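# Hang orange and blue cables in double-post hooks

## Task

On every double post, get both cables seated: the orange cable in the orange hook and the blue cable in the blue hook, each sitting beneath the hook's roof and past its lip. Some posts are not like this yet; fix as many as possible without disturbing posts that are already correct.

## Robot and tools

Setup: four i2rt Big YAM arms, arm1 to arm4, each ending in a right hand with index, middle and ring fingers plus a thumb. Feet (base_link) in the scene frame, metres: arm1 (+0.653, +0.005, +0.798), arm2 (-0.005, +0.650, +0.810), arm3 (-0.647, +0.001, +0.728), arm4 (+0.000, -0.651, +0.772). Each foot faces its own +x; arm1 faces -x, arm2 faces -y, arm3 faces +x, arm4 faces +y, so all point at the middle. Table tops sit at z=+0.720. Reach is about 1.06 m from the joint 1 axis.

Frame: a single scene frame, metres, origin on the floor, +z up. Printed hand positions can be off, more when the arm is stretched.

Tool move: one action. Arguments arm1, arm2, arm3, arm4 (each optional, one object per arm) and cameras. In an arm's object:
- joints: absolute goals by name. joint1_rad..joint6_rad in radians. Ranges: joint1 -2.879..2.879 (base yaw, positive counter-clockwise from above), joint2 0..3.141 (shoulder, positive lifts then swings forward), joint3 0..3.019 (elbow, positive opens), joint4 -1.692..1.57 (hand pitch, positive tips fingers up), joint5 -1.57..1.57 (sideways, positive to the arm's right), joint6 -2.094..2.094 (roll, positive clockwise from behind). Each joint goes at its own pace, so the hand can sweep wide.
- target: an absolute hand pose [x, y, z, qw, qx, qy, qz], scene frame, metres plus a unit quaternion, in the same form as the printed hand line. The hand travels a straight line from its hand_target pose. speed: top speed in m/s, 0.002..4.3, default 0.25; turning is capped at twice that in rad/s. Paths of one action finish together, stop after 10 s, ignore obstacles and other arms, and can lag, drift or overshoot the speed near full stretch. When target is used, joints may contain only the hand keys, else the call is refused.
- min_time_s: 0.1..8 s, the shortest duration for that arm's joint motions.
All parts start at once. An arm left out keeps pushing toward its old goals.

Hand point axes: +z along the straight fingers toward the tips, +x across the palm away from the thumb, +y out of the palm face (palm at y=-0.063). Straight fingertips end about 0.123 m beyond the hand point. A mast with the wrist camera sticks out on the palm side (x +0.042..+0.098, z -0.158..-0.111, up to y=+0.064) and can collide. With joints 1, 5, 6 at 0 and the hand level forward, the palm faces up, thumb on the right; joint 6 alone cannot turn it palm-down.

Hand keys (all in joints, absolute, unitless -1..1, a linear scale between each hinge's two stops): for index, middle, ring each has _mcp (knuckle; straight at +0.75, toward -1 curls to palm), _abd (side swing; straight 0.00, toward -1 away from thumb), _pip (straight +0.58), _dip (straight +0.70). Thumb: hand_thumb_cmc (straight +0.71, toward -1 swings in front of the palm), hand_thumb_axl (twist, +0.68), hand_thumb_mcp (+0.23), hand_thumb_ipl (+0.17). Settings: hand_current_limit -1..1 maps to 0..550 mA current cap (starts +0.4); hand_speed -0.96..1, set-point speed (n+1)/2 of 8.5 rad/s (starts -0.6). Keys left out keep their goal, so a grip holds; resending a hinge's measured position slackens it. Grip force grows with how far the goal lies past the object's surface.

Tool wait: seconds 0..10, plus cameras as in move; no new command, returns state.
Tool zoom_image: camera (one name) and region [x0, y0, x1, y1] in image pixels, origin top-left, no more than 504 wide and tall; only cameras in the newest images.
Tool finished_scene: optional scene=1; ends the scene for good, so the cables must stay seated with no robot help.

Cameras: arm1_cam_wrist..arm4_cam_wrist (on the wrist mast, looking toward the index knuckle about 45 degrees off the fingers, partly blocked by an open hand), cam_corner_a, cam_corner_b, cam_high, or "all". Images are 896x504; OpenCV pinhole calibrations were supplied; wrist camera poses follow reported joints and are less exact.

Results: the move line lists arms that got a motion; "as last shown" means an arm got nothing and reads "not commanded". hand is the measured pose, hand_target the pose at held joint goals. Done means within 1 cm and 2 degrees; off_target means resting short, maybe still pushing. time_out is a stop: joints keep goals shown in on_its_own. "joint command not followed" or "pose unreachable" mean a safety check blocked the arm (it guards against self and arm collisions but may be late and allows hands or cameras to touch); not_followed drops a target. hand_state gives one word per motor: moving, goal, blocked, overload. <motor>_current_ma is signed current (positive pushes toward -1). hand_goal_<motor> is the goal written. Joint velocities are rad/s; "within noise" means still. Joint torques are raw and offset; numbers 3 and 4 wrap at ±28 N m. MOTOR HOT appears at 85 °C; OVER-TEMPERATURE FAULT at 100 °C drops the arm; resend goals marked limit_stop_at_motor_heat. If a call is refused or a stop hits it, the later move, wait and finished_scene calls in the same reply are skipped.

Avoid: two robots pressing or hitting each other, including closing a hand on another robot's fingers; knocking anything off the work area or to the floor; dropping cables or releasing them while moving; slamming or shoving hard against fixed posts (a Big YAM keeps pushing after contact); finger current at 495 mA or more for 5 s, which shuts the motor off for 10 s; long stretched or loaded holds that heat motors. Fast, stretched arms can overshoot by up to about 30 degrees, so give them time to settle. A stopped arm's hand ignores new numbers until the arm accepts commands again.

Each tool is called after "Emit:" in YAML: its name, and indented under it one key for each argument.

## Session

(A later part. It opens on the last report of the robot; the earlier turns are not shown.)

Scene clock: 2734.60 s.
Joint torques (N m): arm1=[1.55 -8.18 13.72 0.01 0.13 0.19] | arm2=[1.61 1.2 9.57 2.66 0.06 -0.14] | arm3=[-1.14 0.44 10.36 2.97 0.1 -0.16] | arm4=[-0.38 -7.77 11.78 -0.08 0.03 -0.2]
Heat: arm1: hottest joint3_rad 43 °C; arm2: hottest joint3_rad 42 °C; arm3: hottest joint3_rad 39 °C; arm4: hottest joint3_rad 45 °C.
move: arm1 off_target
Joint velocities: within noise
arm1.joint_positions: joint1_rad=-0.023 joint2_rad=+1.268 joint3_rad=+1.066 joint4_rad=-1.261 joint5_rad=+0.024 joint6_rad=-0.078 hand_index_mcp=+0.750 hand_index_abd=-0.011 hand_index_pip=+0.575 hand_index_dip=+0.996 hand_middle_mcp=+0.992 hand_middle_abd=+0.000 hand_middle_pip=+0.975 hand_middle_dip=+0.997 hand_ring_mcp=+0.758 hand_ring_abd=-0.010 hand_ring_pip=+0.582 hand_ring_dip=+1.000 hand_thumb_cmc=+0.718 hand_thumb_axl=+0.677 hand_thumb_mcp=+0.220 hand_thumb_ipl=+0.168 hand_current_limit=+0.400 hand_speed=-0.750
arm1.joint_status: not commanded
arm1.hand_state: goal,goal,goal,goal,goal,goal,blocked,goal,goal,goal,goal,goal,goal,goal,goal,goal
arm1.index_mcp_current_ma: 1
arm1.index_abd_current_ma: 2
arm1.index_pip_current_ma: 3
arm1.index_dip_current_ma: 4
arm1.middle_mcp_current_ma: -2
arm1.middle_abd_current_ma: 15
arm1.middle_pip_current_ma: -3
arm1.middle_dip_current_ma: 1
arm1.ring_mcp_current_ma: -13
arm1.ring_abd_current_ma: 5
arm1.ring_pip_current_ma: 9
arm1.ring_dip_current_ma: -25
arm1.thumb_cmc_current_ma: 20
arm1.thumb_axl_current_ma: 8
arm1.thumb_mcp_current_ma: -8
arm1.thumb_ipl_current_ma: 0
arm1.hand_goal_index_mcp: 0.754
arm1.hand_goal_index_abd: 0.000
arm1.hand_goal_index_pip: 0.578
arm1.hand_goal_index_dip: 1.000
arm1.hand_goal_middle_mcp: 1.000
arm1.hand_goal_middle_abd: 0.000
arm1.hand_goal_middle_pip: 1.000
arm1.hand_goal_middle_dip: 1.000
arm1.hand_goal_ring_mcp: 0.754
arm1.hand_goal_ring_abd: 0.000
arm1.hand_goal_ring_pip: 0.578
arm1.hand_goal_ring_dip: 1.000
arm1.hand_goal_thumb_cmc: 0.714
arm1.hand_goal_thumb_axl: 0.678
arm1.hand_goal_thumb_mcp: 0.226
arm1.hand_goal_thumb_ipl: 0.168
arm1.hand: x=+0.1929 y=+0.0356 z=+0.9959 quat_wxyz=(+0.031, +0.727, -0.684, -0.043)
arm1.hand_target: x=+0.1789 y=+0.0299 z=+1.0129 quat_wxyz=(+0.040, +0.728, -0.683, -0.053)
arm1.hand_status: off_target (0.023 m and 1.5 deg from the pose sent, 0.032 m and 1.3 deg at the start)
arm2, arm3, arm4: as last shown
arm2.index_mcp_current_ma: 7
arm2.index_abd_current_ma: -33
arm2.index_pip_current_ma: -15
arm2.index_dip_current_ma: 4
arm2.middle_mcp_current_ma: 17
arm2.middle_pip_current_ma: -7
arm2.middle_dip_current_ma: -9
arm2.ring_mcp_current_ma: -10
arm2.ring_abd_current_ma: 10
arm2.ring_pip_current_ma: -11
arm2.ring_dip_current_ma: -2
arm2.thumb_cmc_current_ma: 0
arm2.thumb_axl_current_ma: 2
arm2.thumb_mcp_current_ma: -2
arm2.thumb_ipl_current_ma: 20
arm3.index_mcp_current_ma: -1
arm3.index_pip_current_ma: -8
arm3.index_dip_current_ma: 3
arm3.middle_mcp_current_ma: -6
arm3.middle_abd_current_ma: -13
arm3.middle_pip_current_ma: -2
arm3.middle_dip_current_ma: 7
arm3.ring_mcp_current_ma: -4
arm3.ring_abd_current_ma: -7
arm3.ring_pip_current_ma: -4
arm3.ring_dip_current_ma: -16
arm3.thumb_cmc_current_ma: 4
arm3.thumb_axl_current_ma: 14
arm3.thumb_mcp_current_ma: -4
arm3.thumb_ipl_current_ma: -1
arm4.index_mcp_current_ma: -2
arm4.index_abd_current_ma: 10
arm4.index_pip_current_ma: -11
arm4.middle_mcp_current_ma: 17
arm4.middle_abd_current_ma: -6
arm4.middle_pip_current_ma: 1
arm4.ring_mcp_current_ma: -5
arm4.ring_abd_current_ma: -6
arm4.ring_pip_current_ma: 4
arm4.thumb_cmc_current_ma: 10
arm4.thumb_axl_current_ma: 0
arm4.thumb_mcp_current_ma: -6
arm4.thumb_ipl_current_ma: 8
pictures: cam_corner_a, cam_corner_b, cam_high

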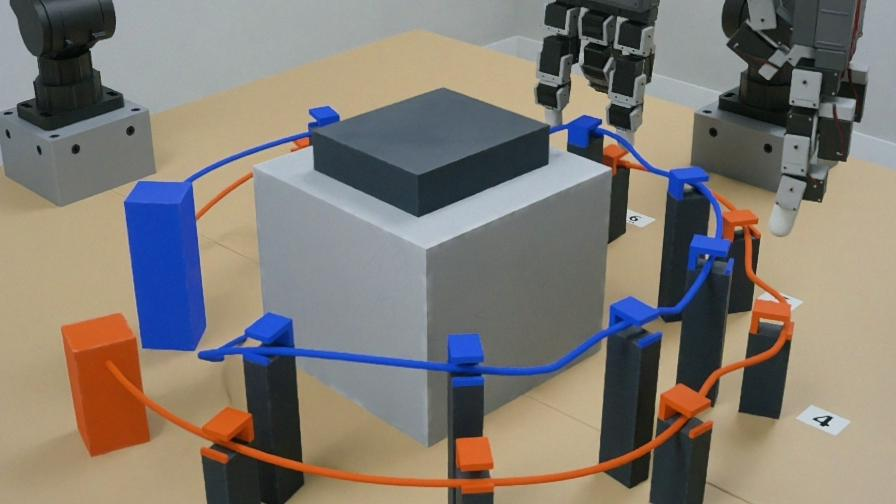

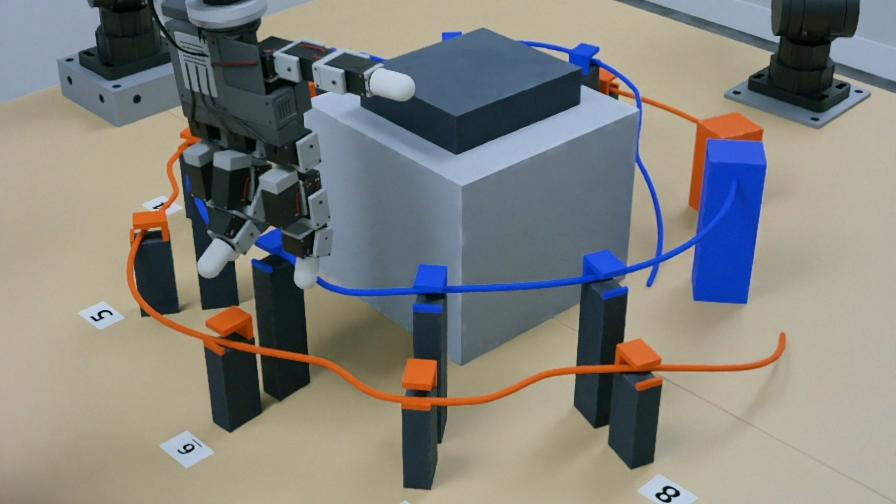

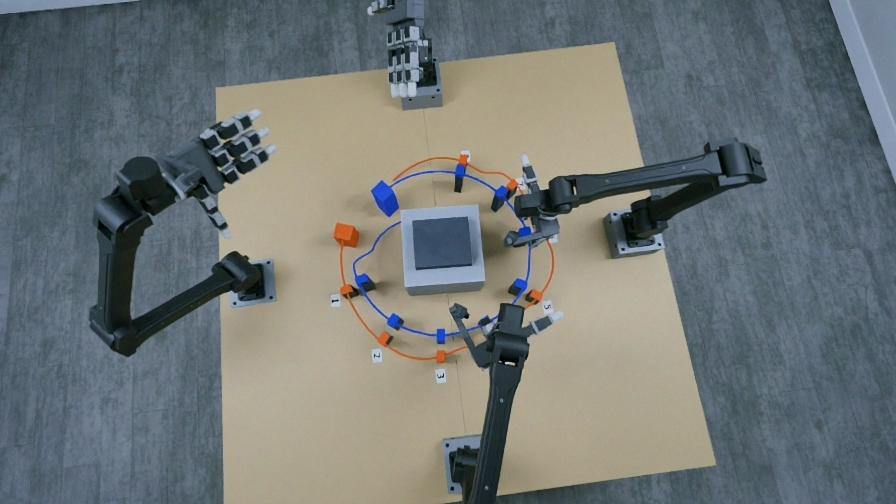

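Emit:
move:
  arm1: {"target": [0.171, 0.030, 1.008, 0.04, 0.728, -0.683, -0.053], "speed": 0.05}
  cameras: ["cam_corner_b", "cam_corner_a"]

Emit:
zoom_image:
  camera: "cam_corner_b"
  region: [170, 180, 330, 340]

Emit:
zoom_image:
  camera: "cam_corner_a"
  region: [540, 60, 760, 280]

Scene clock: 2743.90 s.
Joint torques (N m): arm1=[1.73 -7.82 13.53 0.55 0.12 0.21] | arm2=[1.14 0.44 9.52 2.59 0.05 -0.15] | arm3=[-1.14 0.97 10.26 3.17 0.05 -0.19] | arm4=[-0.32 -7.77 11.77 -0.06 0.03 -0.2]
Heat: arm1: hottest joint3_rad 44 °C; arm2: hottest joint3_rad 42 °C; arm3: hottest joint3_rad 39 °C; arm4: hottest joint3_rad 45 °C.
move: arm1 off_target
Joint velocities: within noise
arm1.joint_positions: joint1_rad=-0.023 joint2_rad=+1.287 joint3_rad=+1.073 joint4_rad=-1.261 joint5_rad=+0.024 joint6_rad=-0.078 hand_index_mcp=+0.750 hand_index_abd=-0.011 hand_index_pip=+0.575 hand_index_dip=+0.996 hand_middle_mcp=+0.992 hand_middle_abd=+0.000 hand_middle_pip=+0.975 hand_middle_dip=+0.997 hand_ring_mcp=+0.758 hand_ring_abd=-0.010 hand_ring_pip=+0.582 hand_ring_dip=+1.000 hand_thumb_cmc=+0.718 hand_thumb_axl=+0.677 hand_thumb_mcp=+0.220 hand_thumb_ipl=+0.168 hand_current_limit=+0.400 hand_speed=-0.750
arm1.joint_status: not commanded
arm1.hand_state: goal,goal,goal,goal,goal,goal,blocked,goal,goal,goal,goal,goal,goal,goal,goal,goal
arm1.index_mcp_current_ma: 2
arm1.index_abd_current_ma: -4
arm1.index_pip_current_ma: -8
arm1.index_dip_current_ma: -9
arm1.middle_mcp_current_ma: 2
arm1.middle_abd_current_ma: 15
arm1.middle_pip_current_ma: 1
arm1.middle_dip_current_ma: 0
arm1.ring_mcp_current_ma: -20
arm1.ring_abd_current_ma: 10
arm1.ring_pip_current_ma: 13
arm1.ring_dip_current_ma: -11
arm1.thumb_cmc_current_ma: -9
arm1.thumb_axl_current_ma: -8
arm1.thumb_mcp_current_ma: -16
arm1.thumb_ipl_current_ma: -2
arm1.hand_goal_index_mcp: 0.754
arm1.hand_goal_index_abd: 0.000
arm1.hand_goal_index_pip: 0.578
arm1.hand_goal_index_dip: 1.000
arm1.hand_goal_middle_mcp: 1.000
arm1.hand_goal_middle_abd: 0.000
arm1.hand_goal_middle_pip: 1.000
arm1.hand_goal_middle_dip: 1.000
arm1.hand_goal_ring_mcp: 0.754
arm1.hand_goal_ring_abd: 0.000
arm1.hand_goal_ring_pip: 0.578
arm1.hand_goal_ring_dip: 1.000
arm1.hand_goal_thumb_cmc: 0.714
arm1.hand_goal_thumb_axl: 0.678
arm1.hand_goal_thumb_mcp: 0.226
arm1.hand_goal_thumb_ipl: 0.168
arm1.hand: x=+0.1894 y=+0.0356 z=+0.9905 quat_wxyz=(+0.027, +0.727, -0.685, -0.039)
arm1.hand_target: x=+0.1721 y=+0.0298 z=+1.0081 quat_wxyz=(+0.040, +0.728, -0.683, -0.053)
arm1.hand_status: off_target (0.026 m and 2.2 deg from the pose sent, 0.026 m and 1.5 deg at the start)
arm2, arm3, arm4: as last shown
arm2.index_mcp_current_ma: -4
arm2.index_abd_current_ma: -13
arm2.index_pip_current_ma: -11
arm2.index_dip_current_ma: -8
arm2.middle_mcp_current_ma: -1
arm2.middle_abd_current_ma: -15
arm2.middle_pip_current_ma: 1
arm2.middle_dip_current_ma: 6
arm2.ring_mcp_current_ma: -1
arm2.ring_abd_current_ma: 8
arm2.ring_pip_current_ma: -7
arm2.ring_dip_current_ma: 9
arm2.thumb_cmc_current_ma: 8
arm2.thumb_axl_current_ma: -1
arm2.thumb_mcp_current_ma: -4
arm2.thumb_ipl_current_ma: 4
arm3.index_mcp_current_ma: 2
arm3.index_abd_current_ma: 7
arm3.index_pip_current_ma: -4
arm3.middle_mcp_current_ma: 1
arm3.middle_abd_current_ma: -2
arm3.middle_pip_current_ma: 9
arm3.middle_dip_current_ma: 6
arm3.ring_mcp_current_ma: -15
arm3.ring_abd_current_ma: -12
arm3.ring_pip_current_ma: -3
arm3.ring_dip_current_ma: 0
arm3.thumb_cmc_current_ma: -5
arm3.thumb_axl_current_ma: 1
arm3.thumb_mcp_current_ma: -7
arm3.thumb_ipl_current_ma: 3
arm4.index_mcp_current_ma: 3
arm4.index_abd_current_ma: 6
arm4.index_pip_current_ma: -3
arm4.index_dip_current_ma: 0
arm4.middle_abd_current_ma: -15
arm4.middle_pip_current_ma: -8
arm4.middle_dip_current_ma: -8
arm4.ring_mcp_current_ma: 2
arm4.ring_abd_current_ma: 4
arm4.ring_pip_current_ma: -7
arm4.ring_dip_current_ma: -4
arm4.thumb_cmc_current_ma: -6
arm4.thumb_axl_current_ma: 2
arm4.thumb_mcp_current_ma: -13
arm4.thumb_ipl_current_ma: -13
pictures: cam_corner_a, cam_corner_b

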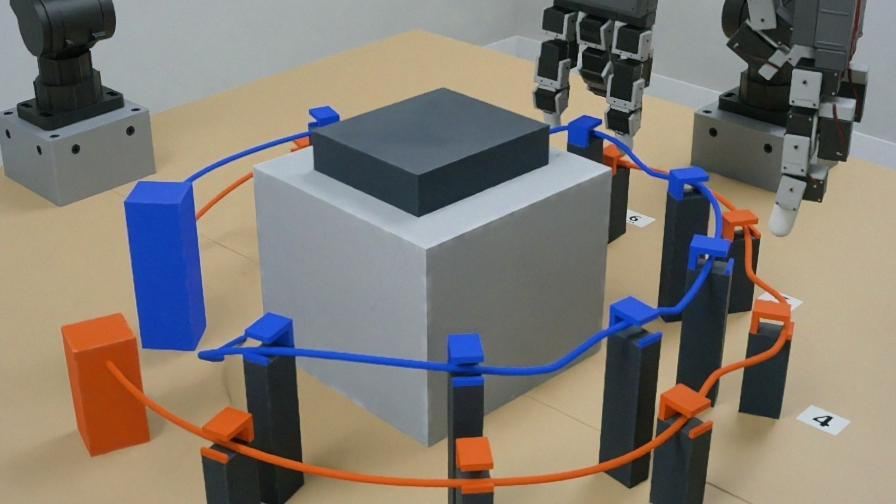

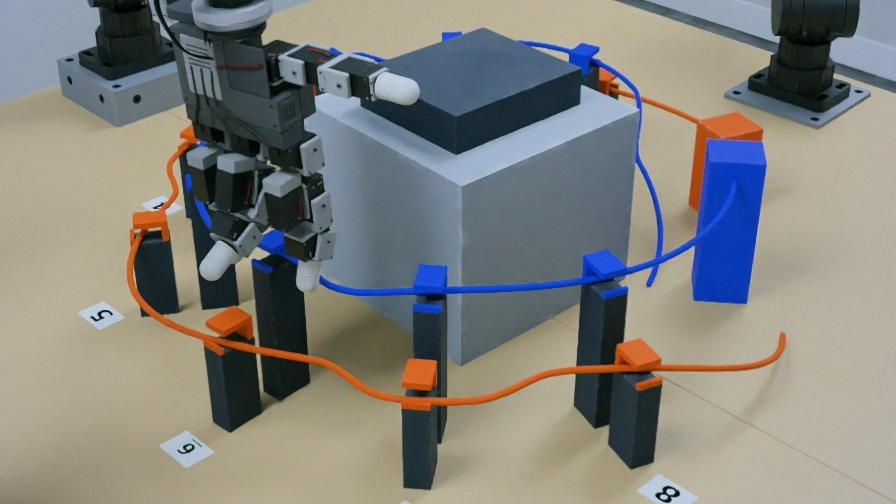

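Scaled by 3.150 from the camera's image (finer frame: 1280x720).

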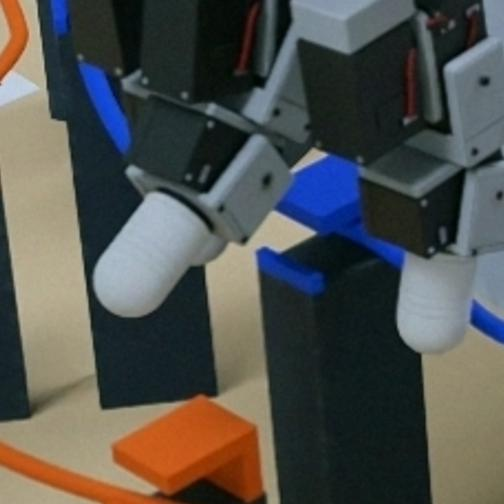

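Scaled by 2.291 from the camera's image (finer frame: 1280x720).

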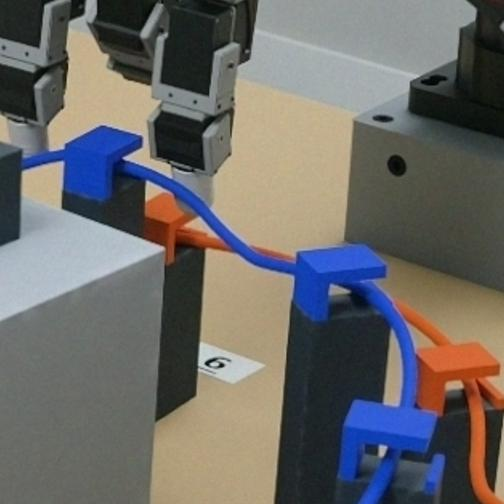

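Emit:
zoom_image:
  camera: "cam_corner_a"
  region: [660, 155, 745, 230]

Emit:
zoom_image:
  camera: "cam_corner_a"
  region: [680, 225, 745, 285]

Scaled by 5.929 from the camera's image (finer frame: 1280x720).

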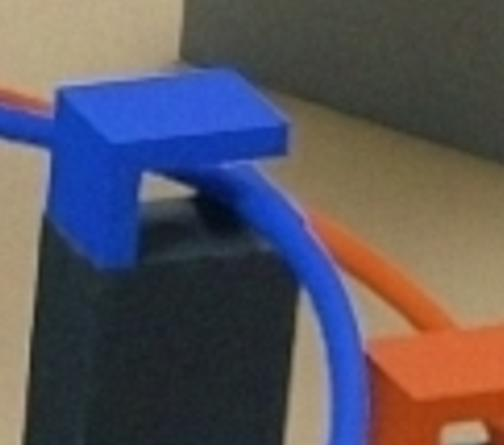

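Scaled by 7.754 from the camera's image (finer frame: 1280x720).

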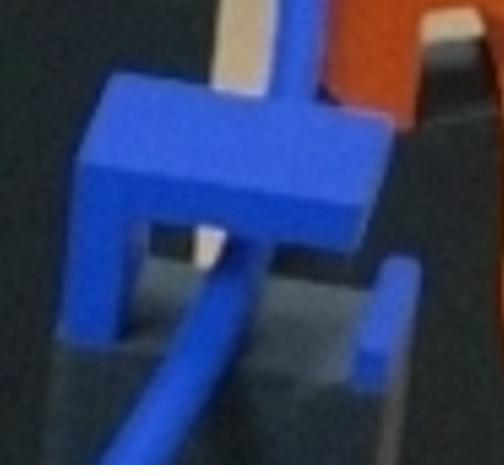

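Emit:
move:
  arm1: {"target": [0.235, 0.04, 1.03, 0.04, 0.728, -0.683, -0.053], "speed": 0.12}
  cameras: ["cam_corner_b", "cam_corner_a", "cam_high", "arm4_cam_wrist"]

Emit:
zoom_image:
  camera: "cam_corner_b"
  region: [120, 120, 330, 330]

Emit:
zoom_image:
  camera: "cam_corner_a"
  region: [655, 150, 755, 250]

Emit:
zoom_image:
  camera: "arm4_cam_wrist"
  region: [570, 0, 880, 170]

Emit:
zoom_image:
  camera: "cam_high"
  region: [480, 200, 580, 320]

Scene clock: 2756.57 s.
Joint torques (N m): arm1=[-0.5 -6.53 9.44 0.01 -0.05 0.02] | arm2=[1.49 1.26 9.28 2.62 0.08 -0.1] | arm3=[-0.79 0.91 10.41 3.04 0.08 -0.21] | arm4=[-0.38 -7.77 11.77 -0.08 0.03 -0.2]
Heat: arm1: hottest joint3_rad 46 °C; arm2: hottest joint3_rad 42 °C; arm3: hottest joint3_rad 39 °C; arm4: hottest joint3_rad 45 °C.
move: arm1 done
Joint velocities: within noise
arm1.joint_positions: joint1_rad=-0.025 joint2_rad=+1.123 joint3_rad=+1.042 joint4_rad=-1.336 joint5_rad=+0.023 joint6_rad=-0.086 hand_index_mcp=+0.750 hand_index_abd=-0.011 hand_index_pip=+0.575 hand_index_dip=+0.996 hand_middle_mcp=+0.992 hand_middle_abd=+0.000 hand_middle_pip=+0.975 hand_middle_dip=+0.997 hand_ring_mcp=+0.748 hand_ring_abd=-0.010 hand_ring_pip=+0.574 hand_ring_dip=+0.997 hand_thumb_cmc=+0.719 hand_thumb_axl=+0.677 hand_thumb_mcp=+0.220 hand_thumb_ipl=+0.168 hand_current_limit=+0.400 hand_speed=-0.750
arm1.joint_status: not commanded
arm1.hand_state: goal,goal,goal,goal,goal,goal,blocked,goal,goal,goal,goal,goal,goal,goal,goal,goal
arm1.index_mcp_current_ma: -9
arm1.index_abd_current_ma: 8
arm1.index_pip_current_ma: -16
arm1.index_dip_current_ma: -8
arm1.middle_mcp_current_ma: -18
arm1.middle_abd_current_ma: 2
arm1.middle_pip_current_ma: -4
arm1.middle_dip_current_ma: 4
arm1.ring_mcp_current_ma: -1
arm1.ring_abd_current_ma: 15
arm1.ring_pip_current_ma: 6
arm1.ring_dip_current_ma: -21
arm1.thumb_cmc_current_ma: 19
arm1.thumb_axl_current_ma: 7
arm1.thumb_mcp_current_ma: -10
arm1.thumb_ipl_current_ma: -14
arm1.hand_goal_index_mcp: 0.754
arm1.hand_goal_index_abd: 0.000
arm1.hand_goal_index_pip: 0.578
arm1.hand_goal_index_dip: 1.000
arm1.hand_goal_middle_mcp: 1.000
arm1.hand_goal_middle_abd: 0.000
arm1.hand_goal_middle_pip: 1.000
arm1.hand_goal_middle_dip: 1.000
arm1.hand_goal_ring_mcp: 0.754
arm1.hand_goal_ring_abd: 0.000
arm1.hand_goal_ring_pip: 0.578
arm1.hand_goal_ring_dip: 1.000
arm1.hand_goal_thumb_cmc: 0.714
arm1.hand_goal_thumb_axl: 0.678
arm1.hand_goal_thumb_mcp: 0.226
arm1.hand_goal_thumb_ipl: 0.168
arm1.hand: x=+0.2299 y=+0.0357 z=+1.0360 quat_wxyz=(+0.047, +0.728, -0.682, -0.060)
arm1.hand_target: x=+0.2350 y=+0.0399 z=+1.0301 quat_wxyz=(+0.040, +0.728, -0.683, -0.053)
arm1.hand_status: done (0.009 m and 1.2 deg from the pose sent, 0.060 m and 2.2 deg at the start)
arm2, arm3, arm4: as last shown
arm2.index_mcp_current_ma: 12
arm2.index_abd_current_ma: -18
arm2.index_pip_current_ma: 10
arm2.index_dip_current_ma: -9
arm2.middle_mcp_current_ma: 24
arm2.middle_abd_current_ma: -2
arm2.middle_pip_current_ma: -9
arm2.middle_dip_current_ma: 15
arm2.ring_mcp_current_ma: 14
arm2.ring_abd_current_ma: 7
arm2.ring_pip_current_ma: -4
arm2.ring_dip_current_ma: 16
arm2.thumb_cmc_current_ma: -4
arm2.thumb_axl_current_ma: 12
arm2.thumb_mcp_current_ma: 2
arm2.thumb_ipl_current_ma: 6
arm3.index_abd_current_ma: -2
arm3.index_pip_current_ma: -10
arm3.index_dip_current_ma: -2
arm3.middle_mcp_current_ma: -6
arm3.middle_abd_current_ma: 1
arm3.middle_dip_current_ma: 5
arm3.ring_mcp_current_ma: -21
arm3.ring_abd_current_ma: -7
arm3.ring_pip_current_ma: 7
arm3.ring_dip_current_ma: -9
arm3.thumb_cmc_current_ma: 1
arm3.thumb_axl_current_ma: 8
arm3.thumb_mcp_current_ma: 6
arm3.thumb_ipl_current_ma: 5
arm4.index_mcp_current_ma: -7
arm4.index_abd_current_ma: 12
arm4.index_pip_current_ma: -10
arm4.index_dip_current_ma: -2
arm4.middle_mcp_current_ma: 14
arm4.middle_abd_current_ma: -6
arm4.middle_pip_current_ma: 5
arm4.middle_dip_current_ma: -4
arm4.ring_mcp_current_ma: -10
arm4.ring_abd_current_ma: -12
arm4.ring_pip_current_ma: -5
arm4.ring_dip_current_ma: 1
arm4.thumb_cmc_current_ma: 3
arm4.thumb_axl_current_ma: 5
arm4.thumb_mcp_current_ma: -16
arm4.thumb_ipl_current_ma: 2
pictures: arm4_cam_wrist, cam_corner_a, cam_corner_b, cam_high
arm4_cam_wrist: T_world_to_cam=[[0.51883, 0.85484, 0.00848, 0.18866], [0.62112, -0.38376, 0.68333, -0.91399], [0.58739, -0.34926, -0.73006, 0.7604]] pos_world=[0.02316, -0.24645, 1.17809]

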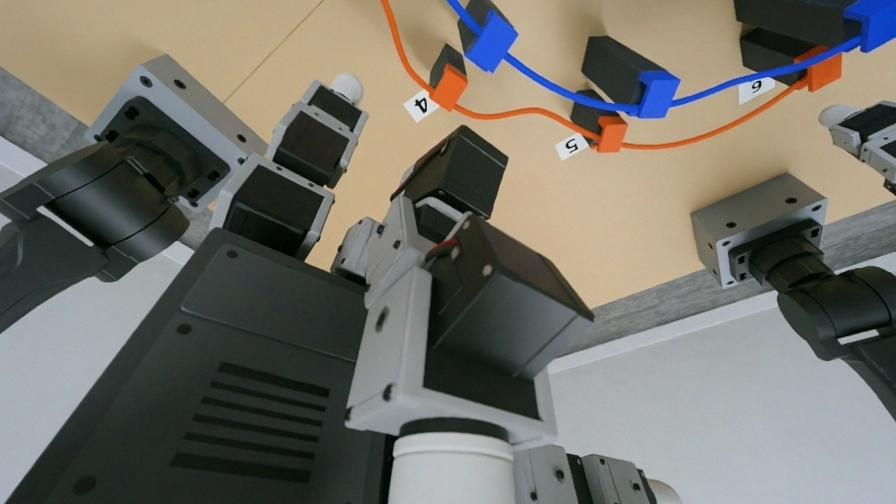

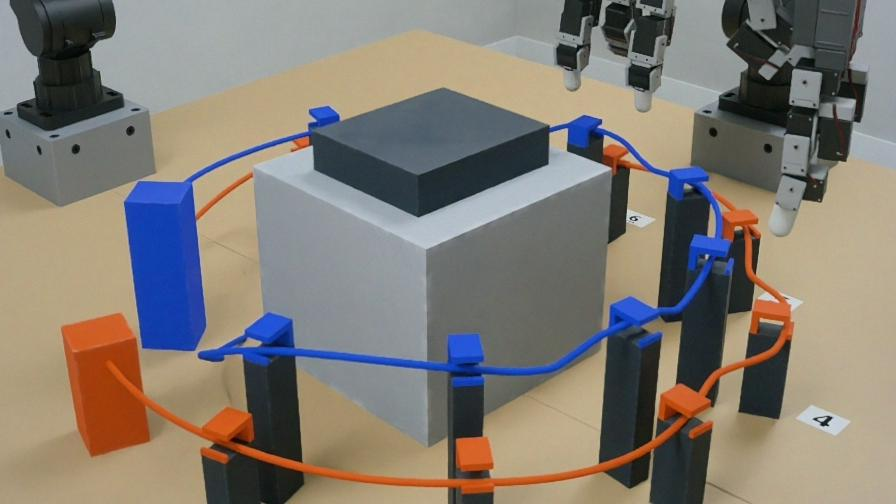

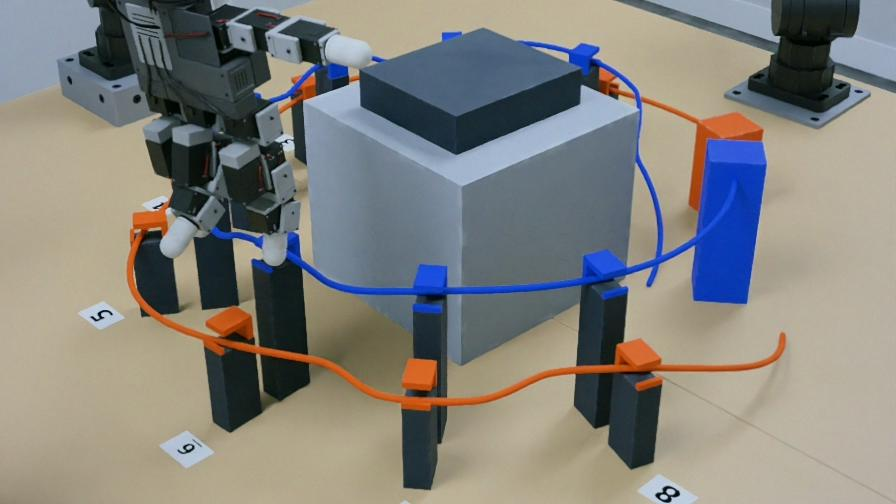

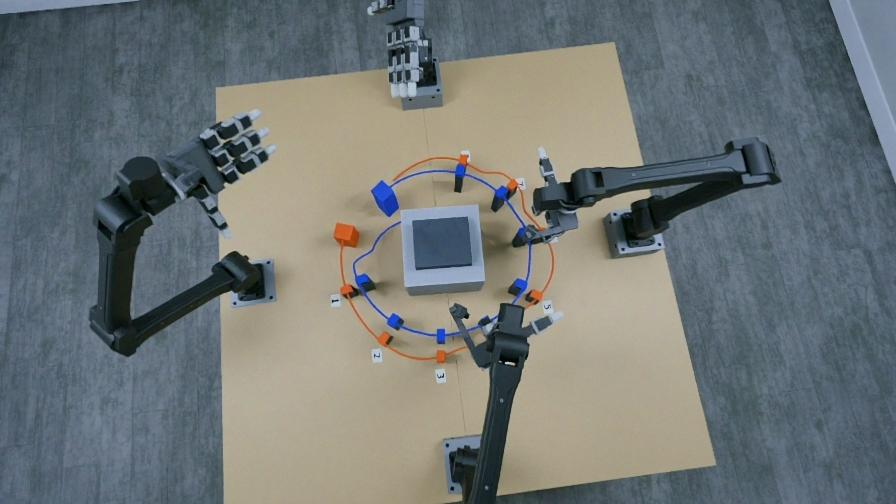

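Scaled by 2.400 from the camera's image (finer frame: 1280x720).

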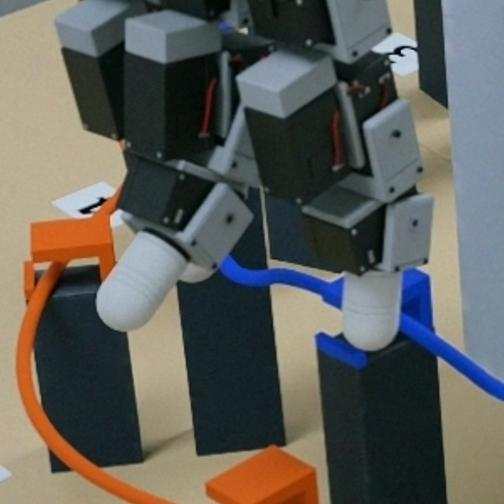

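Scaled by 5.040 from the camera's image (finer frame: 1280x720).

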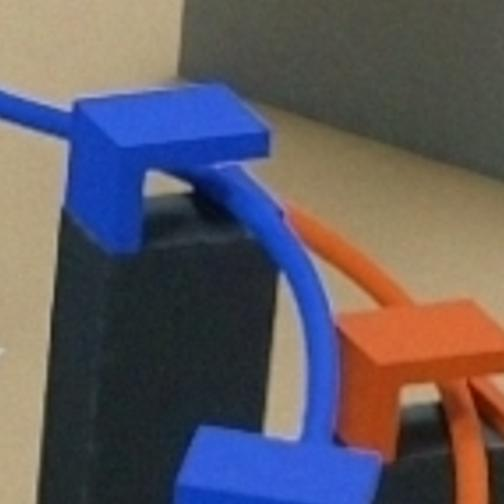

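Scaled by 1.626 from the camera's image (finer frame: 1280x720).

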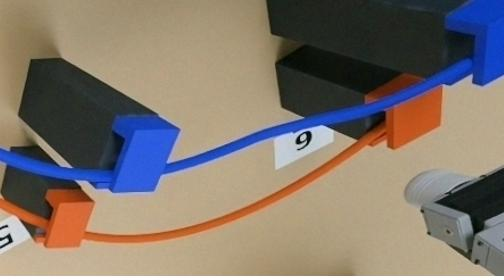

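Scaled by 4.200 from the camera's image (finer frame: 1280x720).

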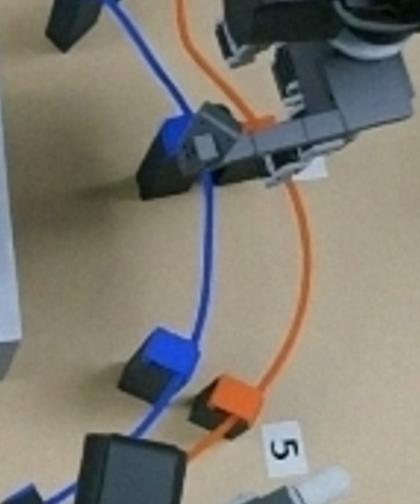

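Emit:
zoom_image:
  camera: "arm4_cam_wrist"
  region: [600, 60, 690, 130]

Emit:
zoom_image:
  camera: "arm4_cam_wrist"
  region: [820, 0, 896, 60]

Emit:
zoom_image:
  camera: "cam_high"
  region: [500, 265, 545, 305]

Scaled by 5.600 from the camera's image (finer frame: 1280x720).

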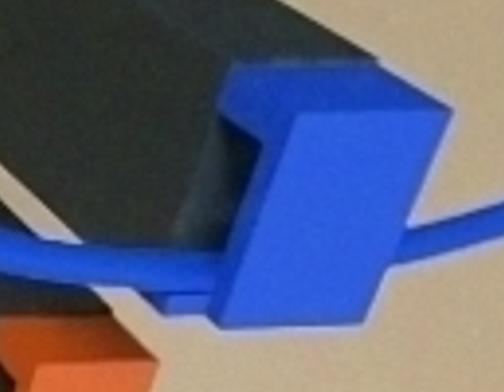

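Scaled by 6.632 from the camera's image (finer frame: 1280x720).

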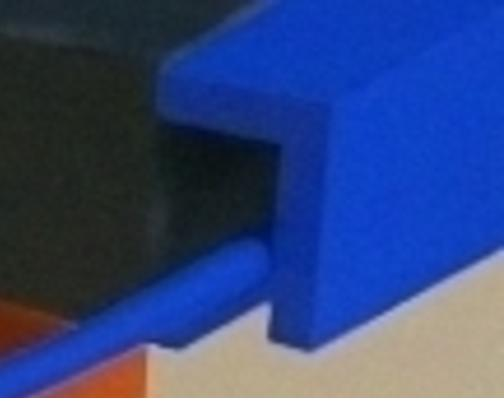

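Scaled by 11.200 from the camera's image (finer frame: 1280x720).

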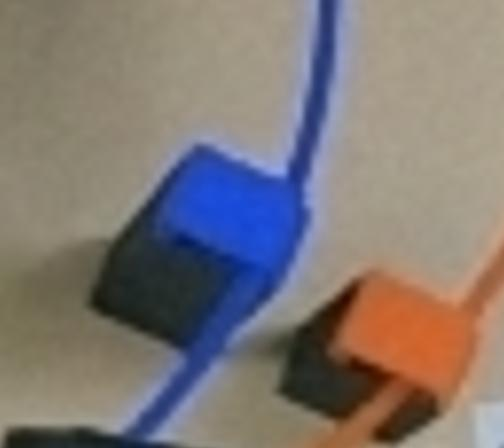

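Emit:
move:
  arm1: {"target": [0.32, 0.08, 1.16, 0.04, 0.728, -0.683, -0.053], "speed": 0.15}
  cameras: ["cam_corner_b", "cam_corner_a", "cam_high", "arm1_cam_wrist"]

Emit:
zoom_image:
  camera: "cam_corner_b"
  region: [170, 120, 330, 280]

Emit:
zoom_image:
  camera: "cam_corner_b"
  region: [180, 135, 250, 200]

Emit:
zoom_image:
  camera: "cam_corner_b"
  region: [245, 220, 315, 285]

Emit:
zoom_image:
  camera: "cam_high"
  region: [480, 170, 580, 320]

Emit:
zoom_image:
  camera: "cam_corner_a"
  region: [400, 280, 720, 500]

Scene clock: 2780.10 s.
Joint torques (N m): arm1=[-0.38 -3.08 13.3 0.25 -0.06 0] | arm2=[0.85 1.38 9.57 2.45 0.1 -0.12] | arm3=[-1.49 0.73 10.45 3.06 0.02 -0.15] | arm4=[-0.38 -7.77 11.78 -0.08 0.03 -0.2]
Heat: arm1: hottest joint3_rad 42 °C; arm2: hottest joint3_rad 42 °C; arm3: hottest joint3_rad 39 °C; arm4: hottest joint3_rad 45 °C.
move: arm1 off_target
Joint velocities: within noise
arm1.joint_positions: joint1_rad=-0.202 joint2_rad=+0.899 joint3_rad=+1.176 joint4_rad=-1.674 joint5_rad=+0.000 joint6_rad=-0.263 hand_index_mcp=+0.750 hand_index_abd=-0.011 hand_index_pip=+0.575 hand_index_dip=+0.996 hand_middle_mcp=+0.992 hand_middle_abd=+0.000 hand_middle_pip=+0.975 hand_middle_dip=+0.997 hand_ring_mcp=+0.748 hand_ring_abd=-0.010 hand_ring_pip=+0.574 hand_ring_dip=+0.997 hand_thumb_cmc=+0.719 hand_thumb_axl=+0.677 hand_thumb_mcp=+0.220 hand_thumb_ipl=+0.168 hand_current_limit=+0.400 hand_speed=-0.750
arm1.joint_status: not commanded
arm1.hand_state: goal,goal,goal,goal,goal,goal,blocked,goal,goal,goal,goal,goal,goal,goal,goal,goal
arm1.index_mcp_current_ma: -15
arm1.index_abd_current_ma: 24
arm1.index_pip_current_ma: -13
arm1.index_dip_current_ma: 17
arm1.middle_mcp_current_ma: -7
arm1.middle_abd_current_ma: -5
arm1.middle_pip_current_ma: -8
arm1.middle_dip_current_ma: -1
arm1.ring_mcp_current_ma: -7
arm1.ring_abd_current_ma: -2
arm1.ring_pip_current_ma: 4
arm1.ring_dip_current_ma: -15
arm1.thumb_cmc_current_ma: 15
arm1.thumb_axl_current_ma: -15
arm1.thumb_mcp_current_ma: 6
arm1.thumb_ipl_current_ma: -26
arm1.hand_goal_index_mcp: 0.754
arm1.hand_goal_index_abd: 0.000
arm1.hand_goal_index_pip: 0.578
arm1.hand_goal_index_dip: 1.000
arm1.hand_goal_middle_mcp: 1.000
arm1.hand_goal_middle_abd: 0.000
arm1.hand_goal_middle_pip: 1.000
arm1.hand_goal_middle_dip: 1.000
arm1.hand_goal_ring_mcp: 0.754
arm1.hand_goal_ring_abd: 0.000
arm1.hand_goal_ring_pip: 0.578
arm1.hand_goal_ring_dip: 1.000
arm1.hand_goal_thumb_cmc: 0.714
arm1.hand_goal_thumb_axl: 0.678
arm1.hand_goal_thumb_mcp: 0.226
arm1.hand_goal_thumb_ipl: 0.168
arm1.hand: x=+0.3233 y=+0.0750 z=+1.1412 quat_wxyz=(+0.050, +0.728, -0.681, -0.069)
arm1.hand_target: x=+0.3201 y=+0.0798 z=+1.1592 quat_wxyz=(+0.057, +0.725, -0.681, -0.081)
arm1.hand_status: off_target (0.020 m and 2.2 deg from the pose sent, 0.160 m and 1.1 deg at the start; a joint's target at an end of its range on 28 of 56 steps)
arm2.joint_positions: joint1_rad=-0.088 joint2_rad=+0.611 joint3_rad=+1.318 joint4_rad=-1.203 joint5_rad=+0.033 joint6_rad=+1.068 hand_index_mcp=+0.758 hand_index_abd=+0.001 hand_index_pip=+0.577 hand_index_dip=+0.696 hand_middle_mcp=+0.758 hand_middle_abd=+0.000 hand_middle_pip=+0.577 hand_middle_dip=+0.696 hand_ring_mcp=+0.758 hand_ring_abd=+0.000 hand_ring_pip=+0.577 hand_ring_dip=+0.696 hand_thumb_cmc=+0.716 hand_thumb_axl=+0.677 hand_thumb_mcp=+0.226 hand_thumb_ipl=+0.168 hand_current_limit=+0.400 hand_speed=-0.600
arm2.joint_status: not commanded
arm2.hand_state: goal,goal,goal,goal,goal,goal,goal,goal,goal,goal,goal,goal,goal,goal,goal,goal
arm2.index_mcp_current_ma: 13
arm2.index_abd_current_ma: -3
arm2.index_pip_current_ma: -6
arm2.index_dip_current_ma: -4
arm2.middle_mcp_current_ma: 28
arm2.middle_abd_current_ma: 16
arm2.middle_pip_current_ma: 3
arm2.middle_dip_current_ma: 7
arm2.ring_mcp_current_ma: -6
arm2.ring_abd_current_ma: 16
arm2.ring_pip_current_ma: -16
arm2.ring_dip_current_ma: 6
arm2.thumb_cmc_current_ma: -12
arm2.thumb_axl_current_ma: -2
arm2.thumb_mcp_current_ma: -7
arm2.thumb_ipl_current_ma: 9
arm2.hand_goal_index_mcp: 0.754
arm2.hand_goal_index_abd: 0.000
arm2.hand_goal_index_pip: 0.576
arm2.hand_goal_index_dip: 0.696
arm2.hand_goal_middle_mcp: 0.754
arm2.hand_goal_middle_abd: 0.000
arm2.hand_goal_middle_pip: 0.576
arm2.hand_goal_middle_dip: 0.696
arm2.hand_goal_ring_mcp: 0.754
arm2.hand_goal_ring_abd: 0.000
arm2.hand_goal_ring_pip: 0.576
arm2.hand_goal_ring_dip: 0.696
arm2.hand_goal_thumb_cmc: 0.714
arm2.hand_goal_thumb_axl: 0.678
arm2.hand_goal_thumb_mcp: 0.226
arm2.hand_goal_thumb_ipl: 0.168
arm2.hand: x=-0.1273 y=+0.3990 z=+1.3651 quat_wxyz=(+0.462, +0.708, -0.484, +0.227)
arm2.hand_target: x=-0.1301 y=+0.4034 z=+1.3777 quat_wxyz=(+0.474, +0.699, -0.485, +0.230)
arm2.hand_status: not commanded
arm3.joint_positions: joint1_rad=+0.699 joint2_rad=+0.620 joint3_rad=+1.448 joint4_rad=-1.177 joint5_rad=-0.065 joint6_rad=+1.021 hand_index_mcp=+0.758 hand_index_abd=+0.003 hand_index_pip=+0.577 hand_index_dip=+0.696 hand_middle_mcp=+0.757 hand_middle_abd=+0.001 hand_middle_pip=+0.577 hand_middle_dip=+0.696 hand_ring_mcp=+0.758 hand_ring_abd=+0.002 hand_ring_pip=+0.577 hand_ring_dip=+0.696 hand_thumb_cmc=+0.718 hand_thumb_axl=+0.677 hand_thumb_mcp=+0.226 hand_thumb_ipl=+0.168 hand_current_limit=+0.400 hand_speed=-0.600
arm3.joint_status: not commanded
arm3.hand_state: goal,goal,goal,goal,goal,goal,goal,goal,goal,goal,goal,goal,goal,goal,goal,goal
arm3.index_mcp_current_ma: 10
arm3.index_abd_current_ma: 9
arm3.index_pip_current_ma: -7
arm3.index_dip_current_ma: 9
arm3.middle_mcp_current_ma: -1
arm3.middle_abd_current_ma: -3
arm3.middle_pip_current_ma: -2
arm3.middle_dip_current_ma: 6
arm3.ring_mcp_current_ma: -1
arm3.ring_abd_current_ma: -12
arm3.ring_pip_current_ma: -5
arm3.ring_dip_current_ma: -8
arm3.thumb_cmc_current_ma: 10
arm3.thumb_axl_current_ma: 4
arm3.thumb_mcp_current_ma: -3
arm3.thumb_ipl_current_ma: 3
arm3.hand_goal_index_mcp: 0.754
arm3.hand_goal_index_abd: 0.000
arm3.hand_goal_index_pip: 0.576
arm3.hand_goal_index_dip: 0.696
arm3.hand_goal_middle_mcp: 0.754
arm3.hand_goal_middle_abd: 0.000
arm3.hand_goal_middle_pip: 0.576
arm3.hand_goal_middle_dip: 0.696
arm3.hand_goal_ring_mcp: 0.754
arm3.hand_goal_ring_abd: 0.000
arm3.hand_goal_ring_pip: 0.576
arm3.hand_goal_ring_dip: 0.696
arm3.hand_goal_thumb_cmc: 0.714
arm3.hand_goal_thumb_axl: 0.678
arm3.hand_goal_thumb_mcp: 0.226
arm3.hand_goal_thumb_ipl: 0.168
arm3.hand: x=-0.4063 y=+0.1197 z=+1.3517 quat_wxyz=(-0.080, +0.644, +0.506, +0.568)
arm3.hand_target: x=-0.4095 y=+0.1168 z=+1.3657 quat_wxyz=(-0.081, +0.637, +0.501, +0.581)
arm3.hand_status: not commanded
arm4.joint_positions: joint1_rad=-0.310 joint2_rad=+1.219 joint3_rad=+1.287 joint4_rad=-1.660 joint5_rad=-0.021 joint6_rad=-0.698 hand_index_mcp=+0.754 hand_index_abd=-0.002 hand_index_pip=+0.578 hand_index_dip=+0.546 hand_middle_mcp=-0.945 hand_middle_abd=-0.006 hand_middle_pip=-0.034 hand_middle_dip=+0.407 hand_ring_mcp=+0.756 hand_ring_abd=+0.003 hand_ring_pip=+0.580 hand_ring_dip=+0.546 hand_thumb_cmc=+0.718 hand_thumb_axl=+0.677 hand_thumb_mcp=+0.218 hand_thumb_ipl=+0.168 hand_current_limit=+0.400 hand_speed=-0.800
arm4.joint_status: not commanded
arm4.hand_state: goal,goal,goal,goal,blocked,goal,goal,goal,goal,goal,goal,goal,goal,goal,goal,goal
arm4.index_mcp_current_ma: -2
arm4.index_abd_current_ma: 11
arm4.index_pip_current_ma: 2
arm4.index_dip_current_ma: 3
arm4.middle_mcp_current_ma: 18
arm4.middle_abd_current_ma: -6
arm4.middle_pip_current_ma: 7
arm4.middle_dip_current_ma: 3
arm4.ring_mcp_current_ma: -1
arm4.ring_abd_current_ma: 0
arm4.ring_pip_current_ma: -3
arm4.ring_dip_current_ma: -1
arm4.thumb_cmc_current_ma: -4
arm4.thumb_axl_current_ma: -3
arm4.thumb_mcp_current_ma: 5
arm4.thumb_ipl_current_ma: 3
arm4.hand_goal_index_mcp: 0.754
arm4.hand_goal_index_abd: 0.000
arm4.hand_goal_index_pip: 0.578
arm4.hand_goal_index_dip: 0.552
arm4.hand_goal_middle_mcp: -1.000
arm4.hand_goal_middle_abd: 0.000
arm4.hand_goal_middle_pip: -0.050
arm4.hand_goal_middle_dip: 0.400
arm4.hand_goal_ring_mcp: 0.754
arm4.hand_goal_ring_abd: 0.000
arm4.hand_goal_ring_pip: 0.578
arm4.hand_goal_ring_dip: 0.552
arm4.hand_goal_thumb_cmc: 0.714
arm4.hand_goal_thumb_axl: 0.678
arm4.hand_goal_thumb_mcp: 0.226
arm4.hand_goal_thumb_ipl: 0.168
arm4.hand: x=+0.0879 y=-0.2472 z=+1.0587 quat_wxyz=(-0.010, -0.188, +0.982, -0.007)
arm4.hand_target: x=+0.0928 y=-0.2407 z=+1.0797 quat_wxyz=(+0.000, -0.191, +0.982, +0.010)
arm4.hand_status: not commanded
pictures: arm1_cam_wrist, cam_corner_a, cam_corner_b, cam_high
arm1_cam_wrist: T_world_to_cam=[[-0.69823, 0.70932, 0.09665, 0.1002], [0.59108, 0.49507, 0.63681, -0.99654], [0.40385, 0.50177, -0.76494, 0.82638]] pos_world=[0.32527, 0.00763, 1.25706]

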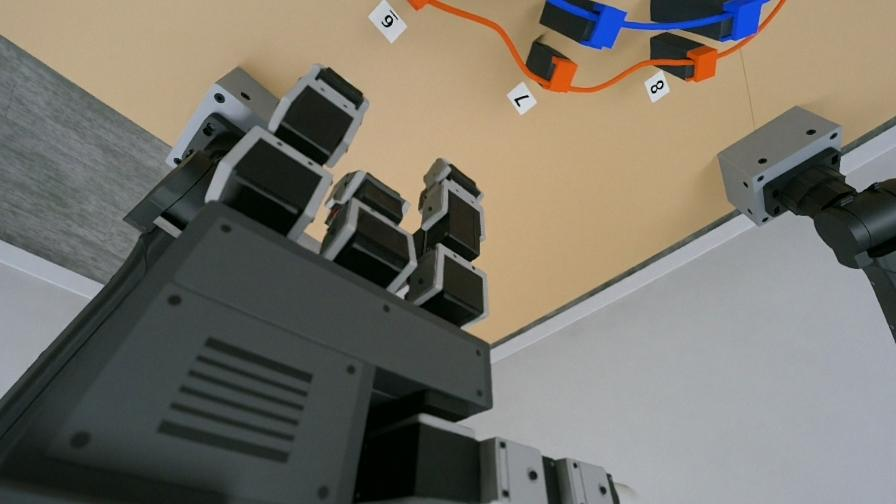

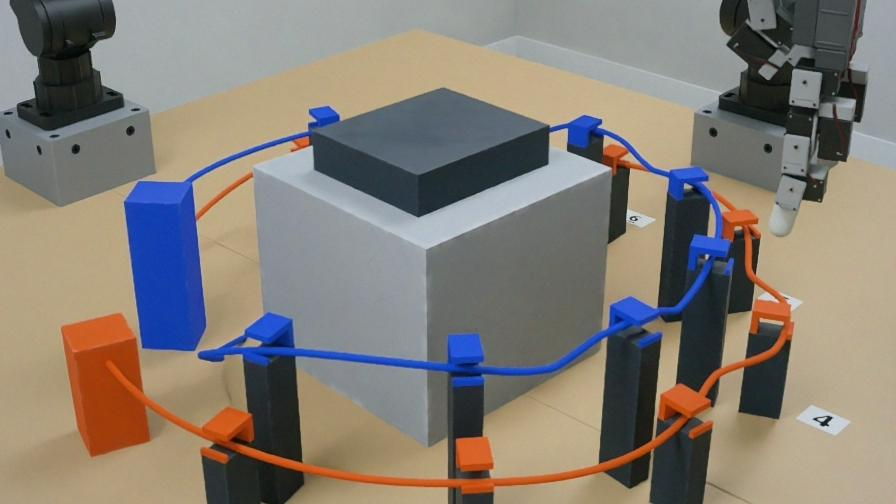

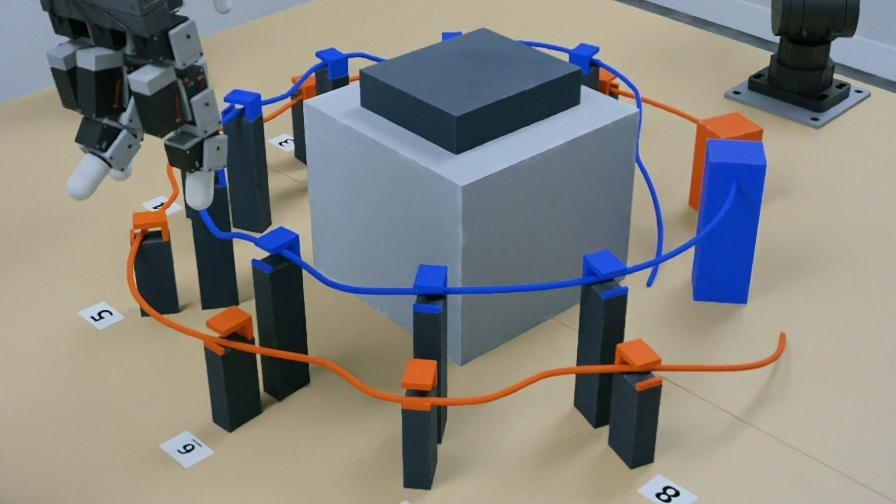

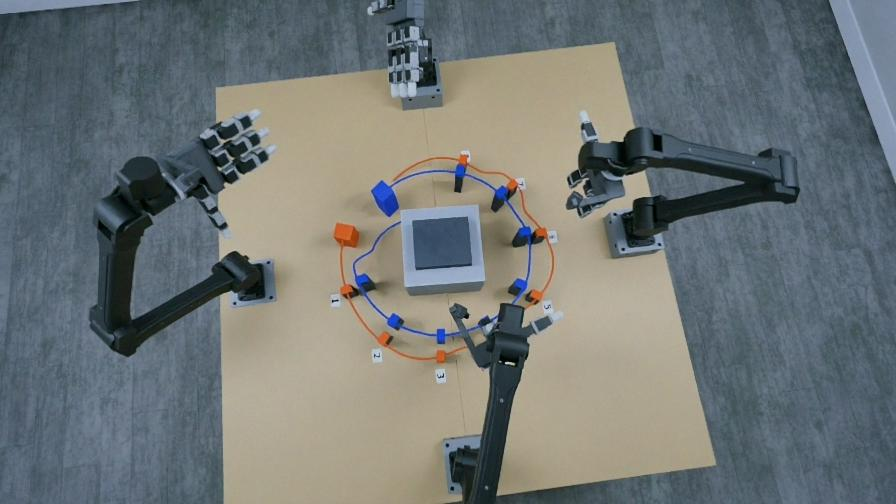

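Scaled by 3.150 from the camera's image (finer frame: 1280x720).

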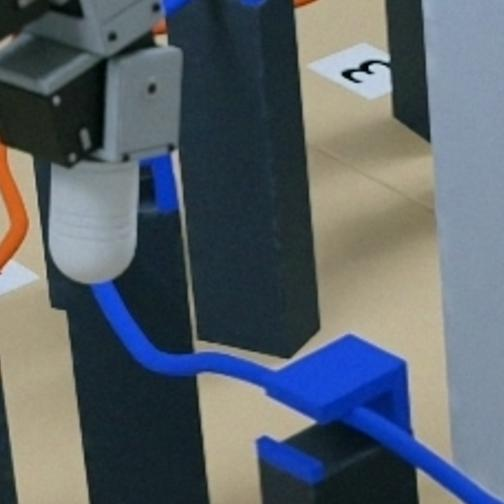

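Scaled by 7.200 from the camera's image (finer frame: 1280x720).

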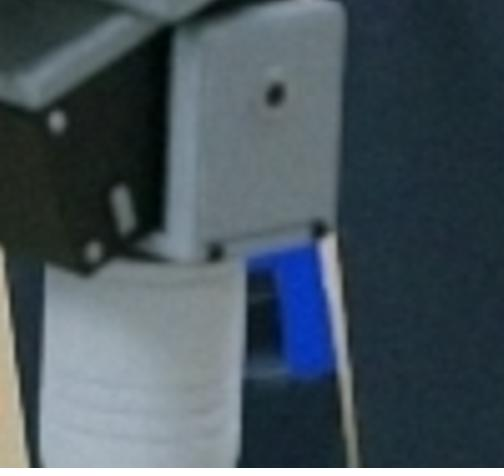

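Scaled by 7.200 from the camera's image (finer frame: 1280x720).

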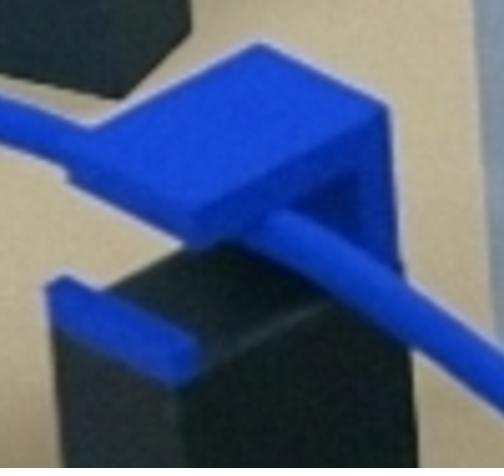

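Scaled by 3.360 from the camera's image (finer frame: 1280x720).

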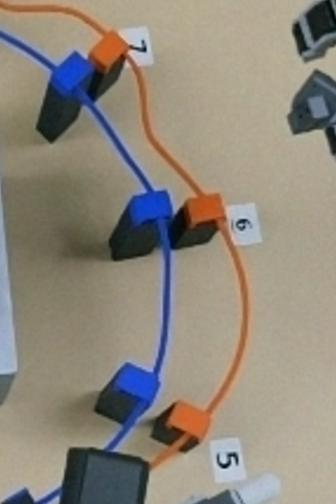

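Scaled by 1.575 from the camera's image (finer frame: 1280x720).

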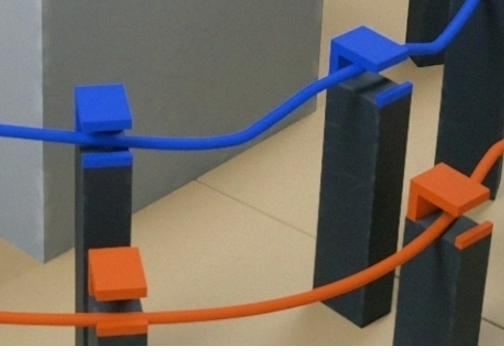

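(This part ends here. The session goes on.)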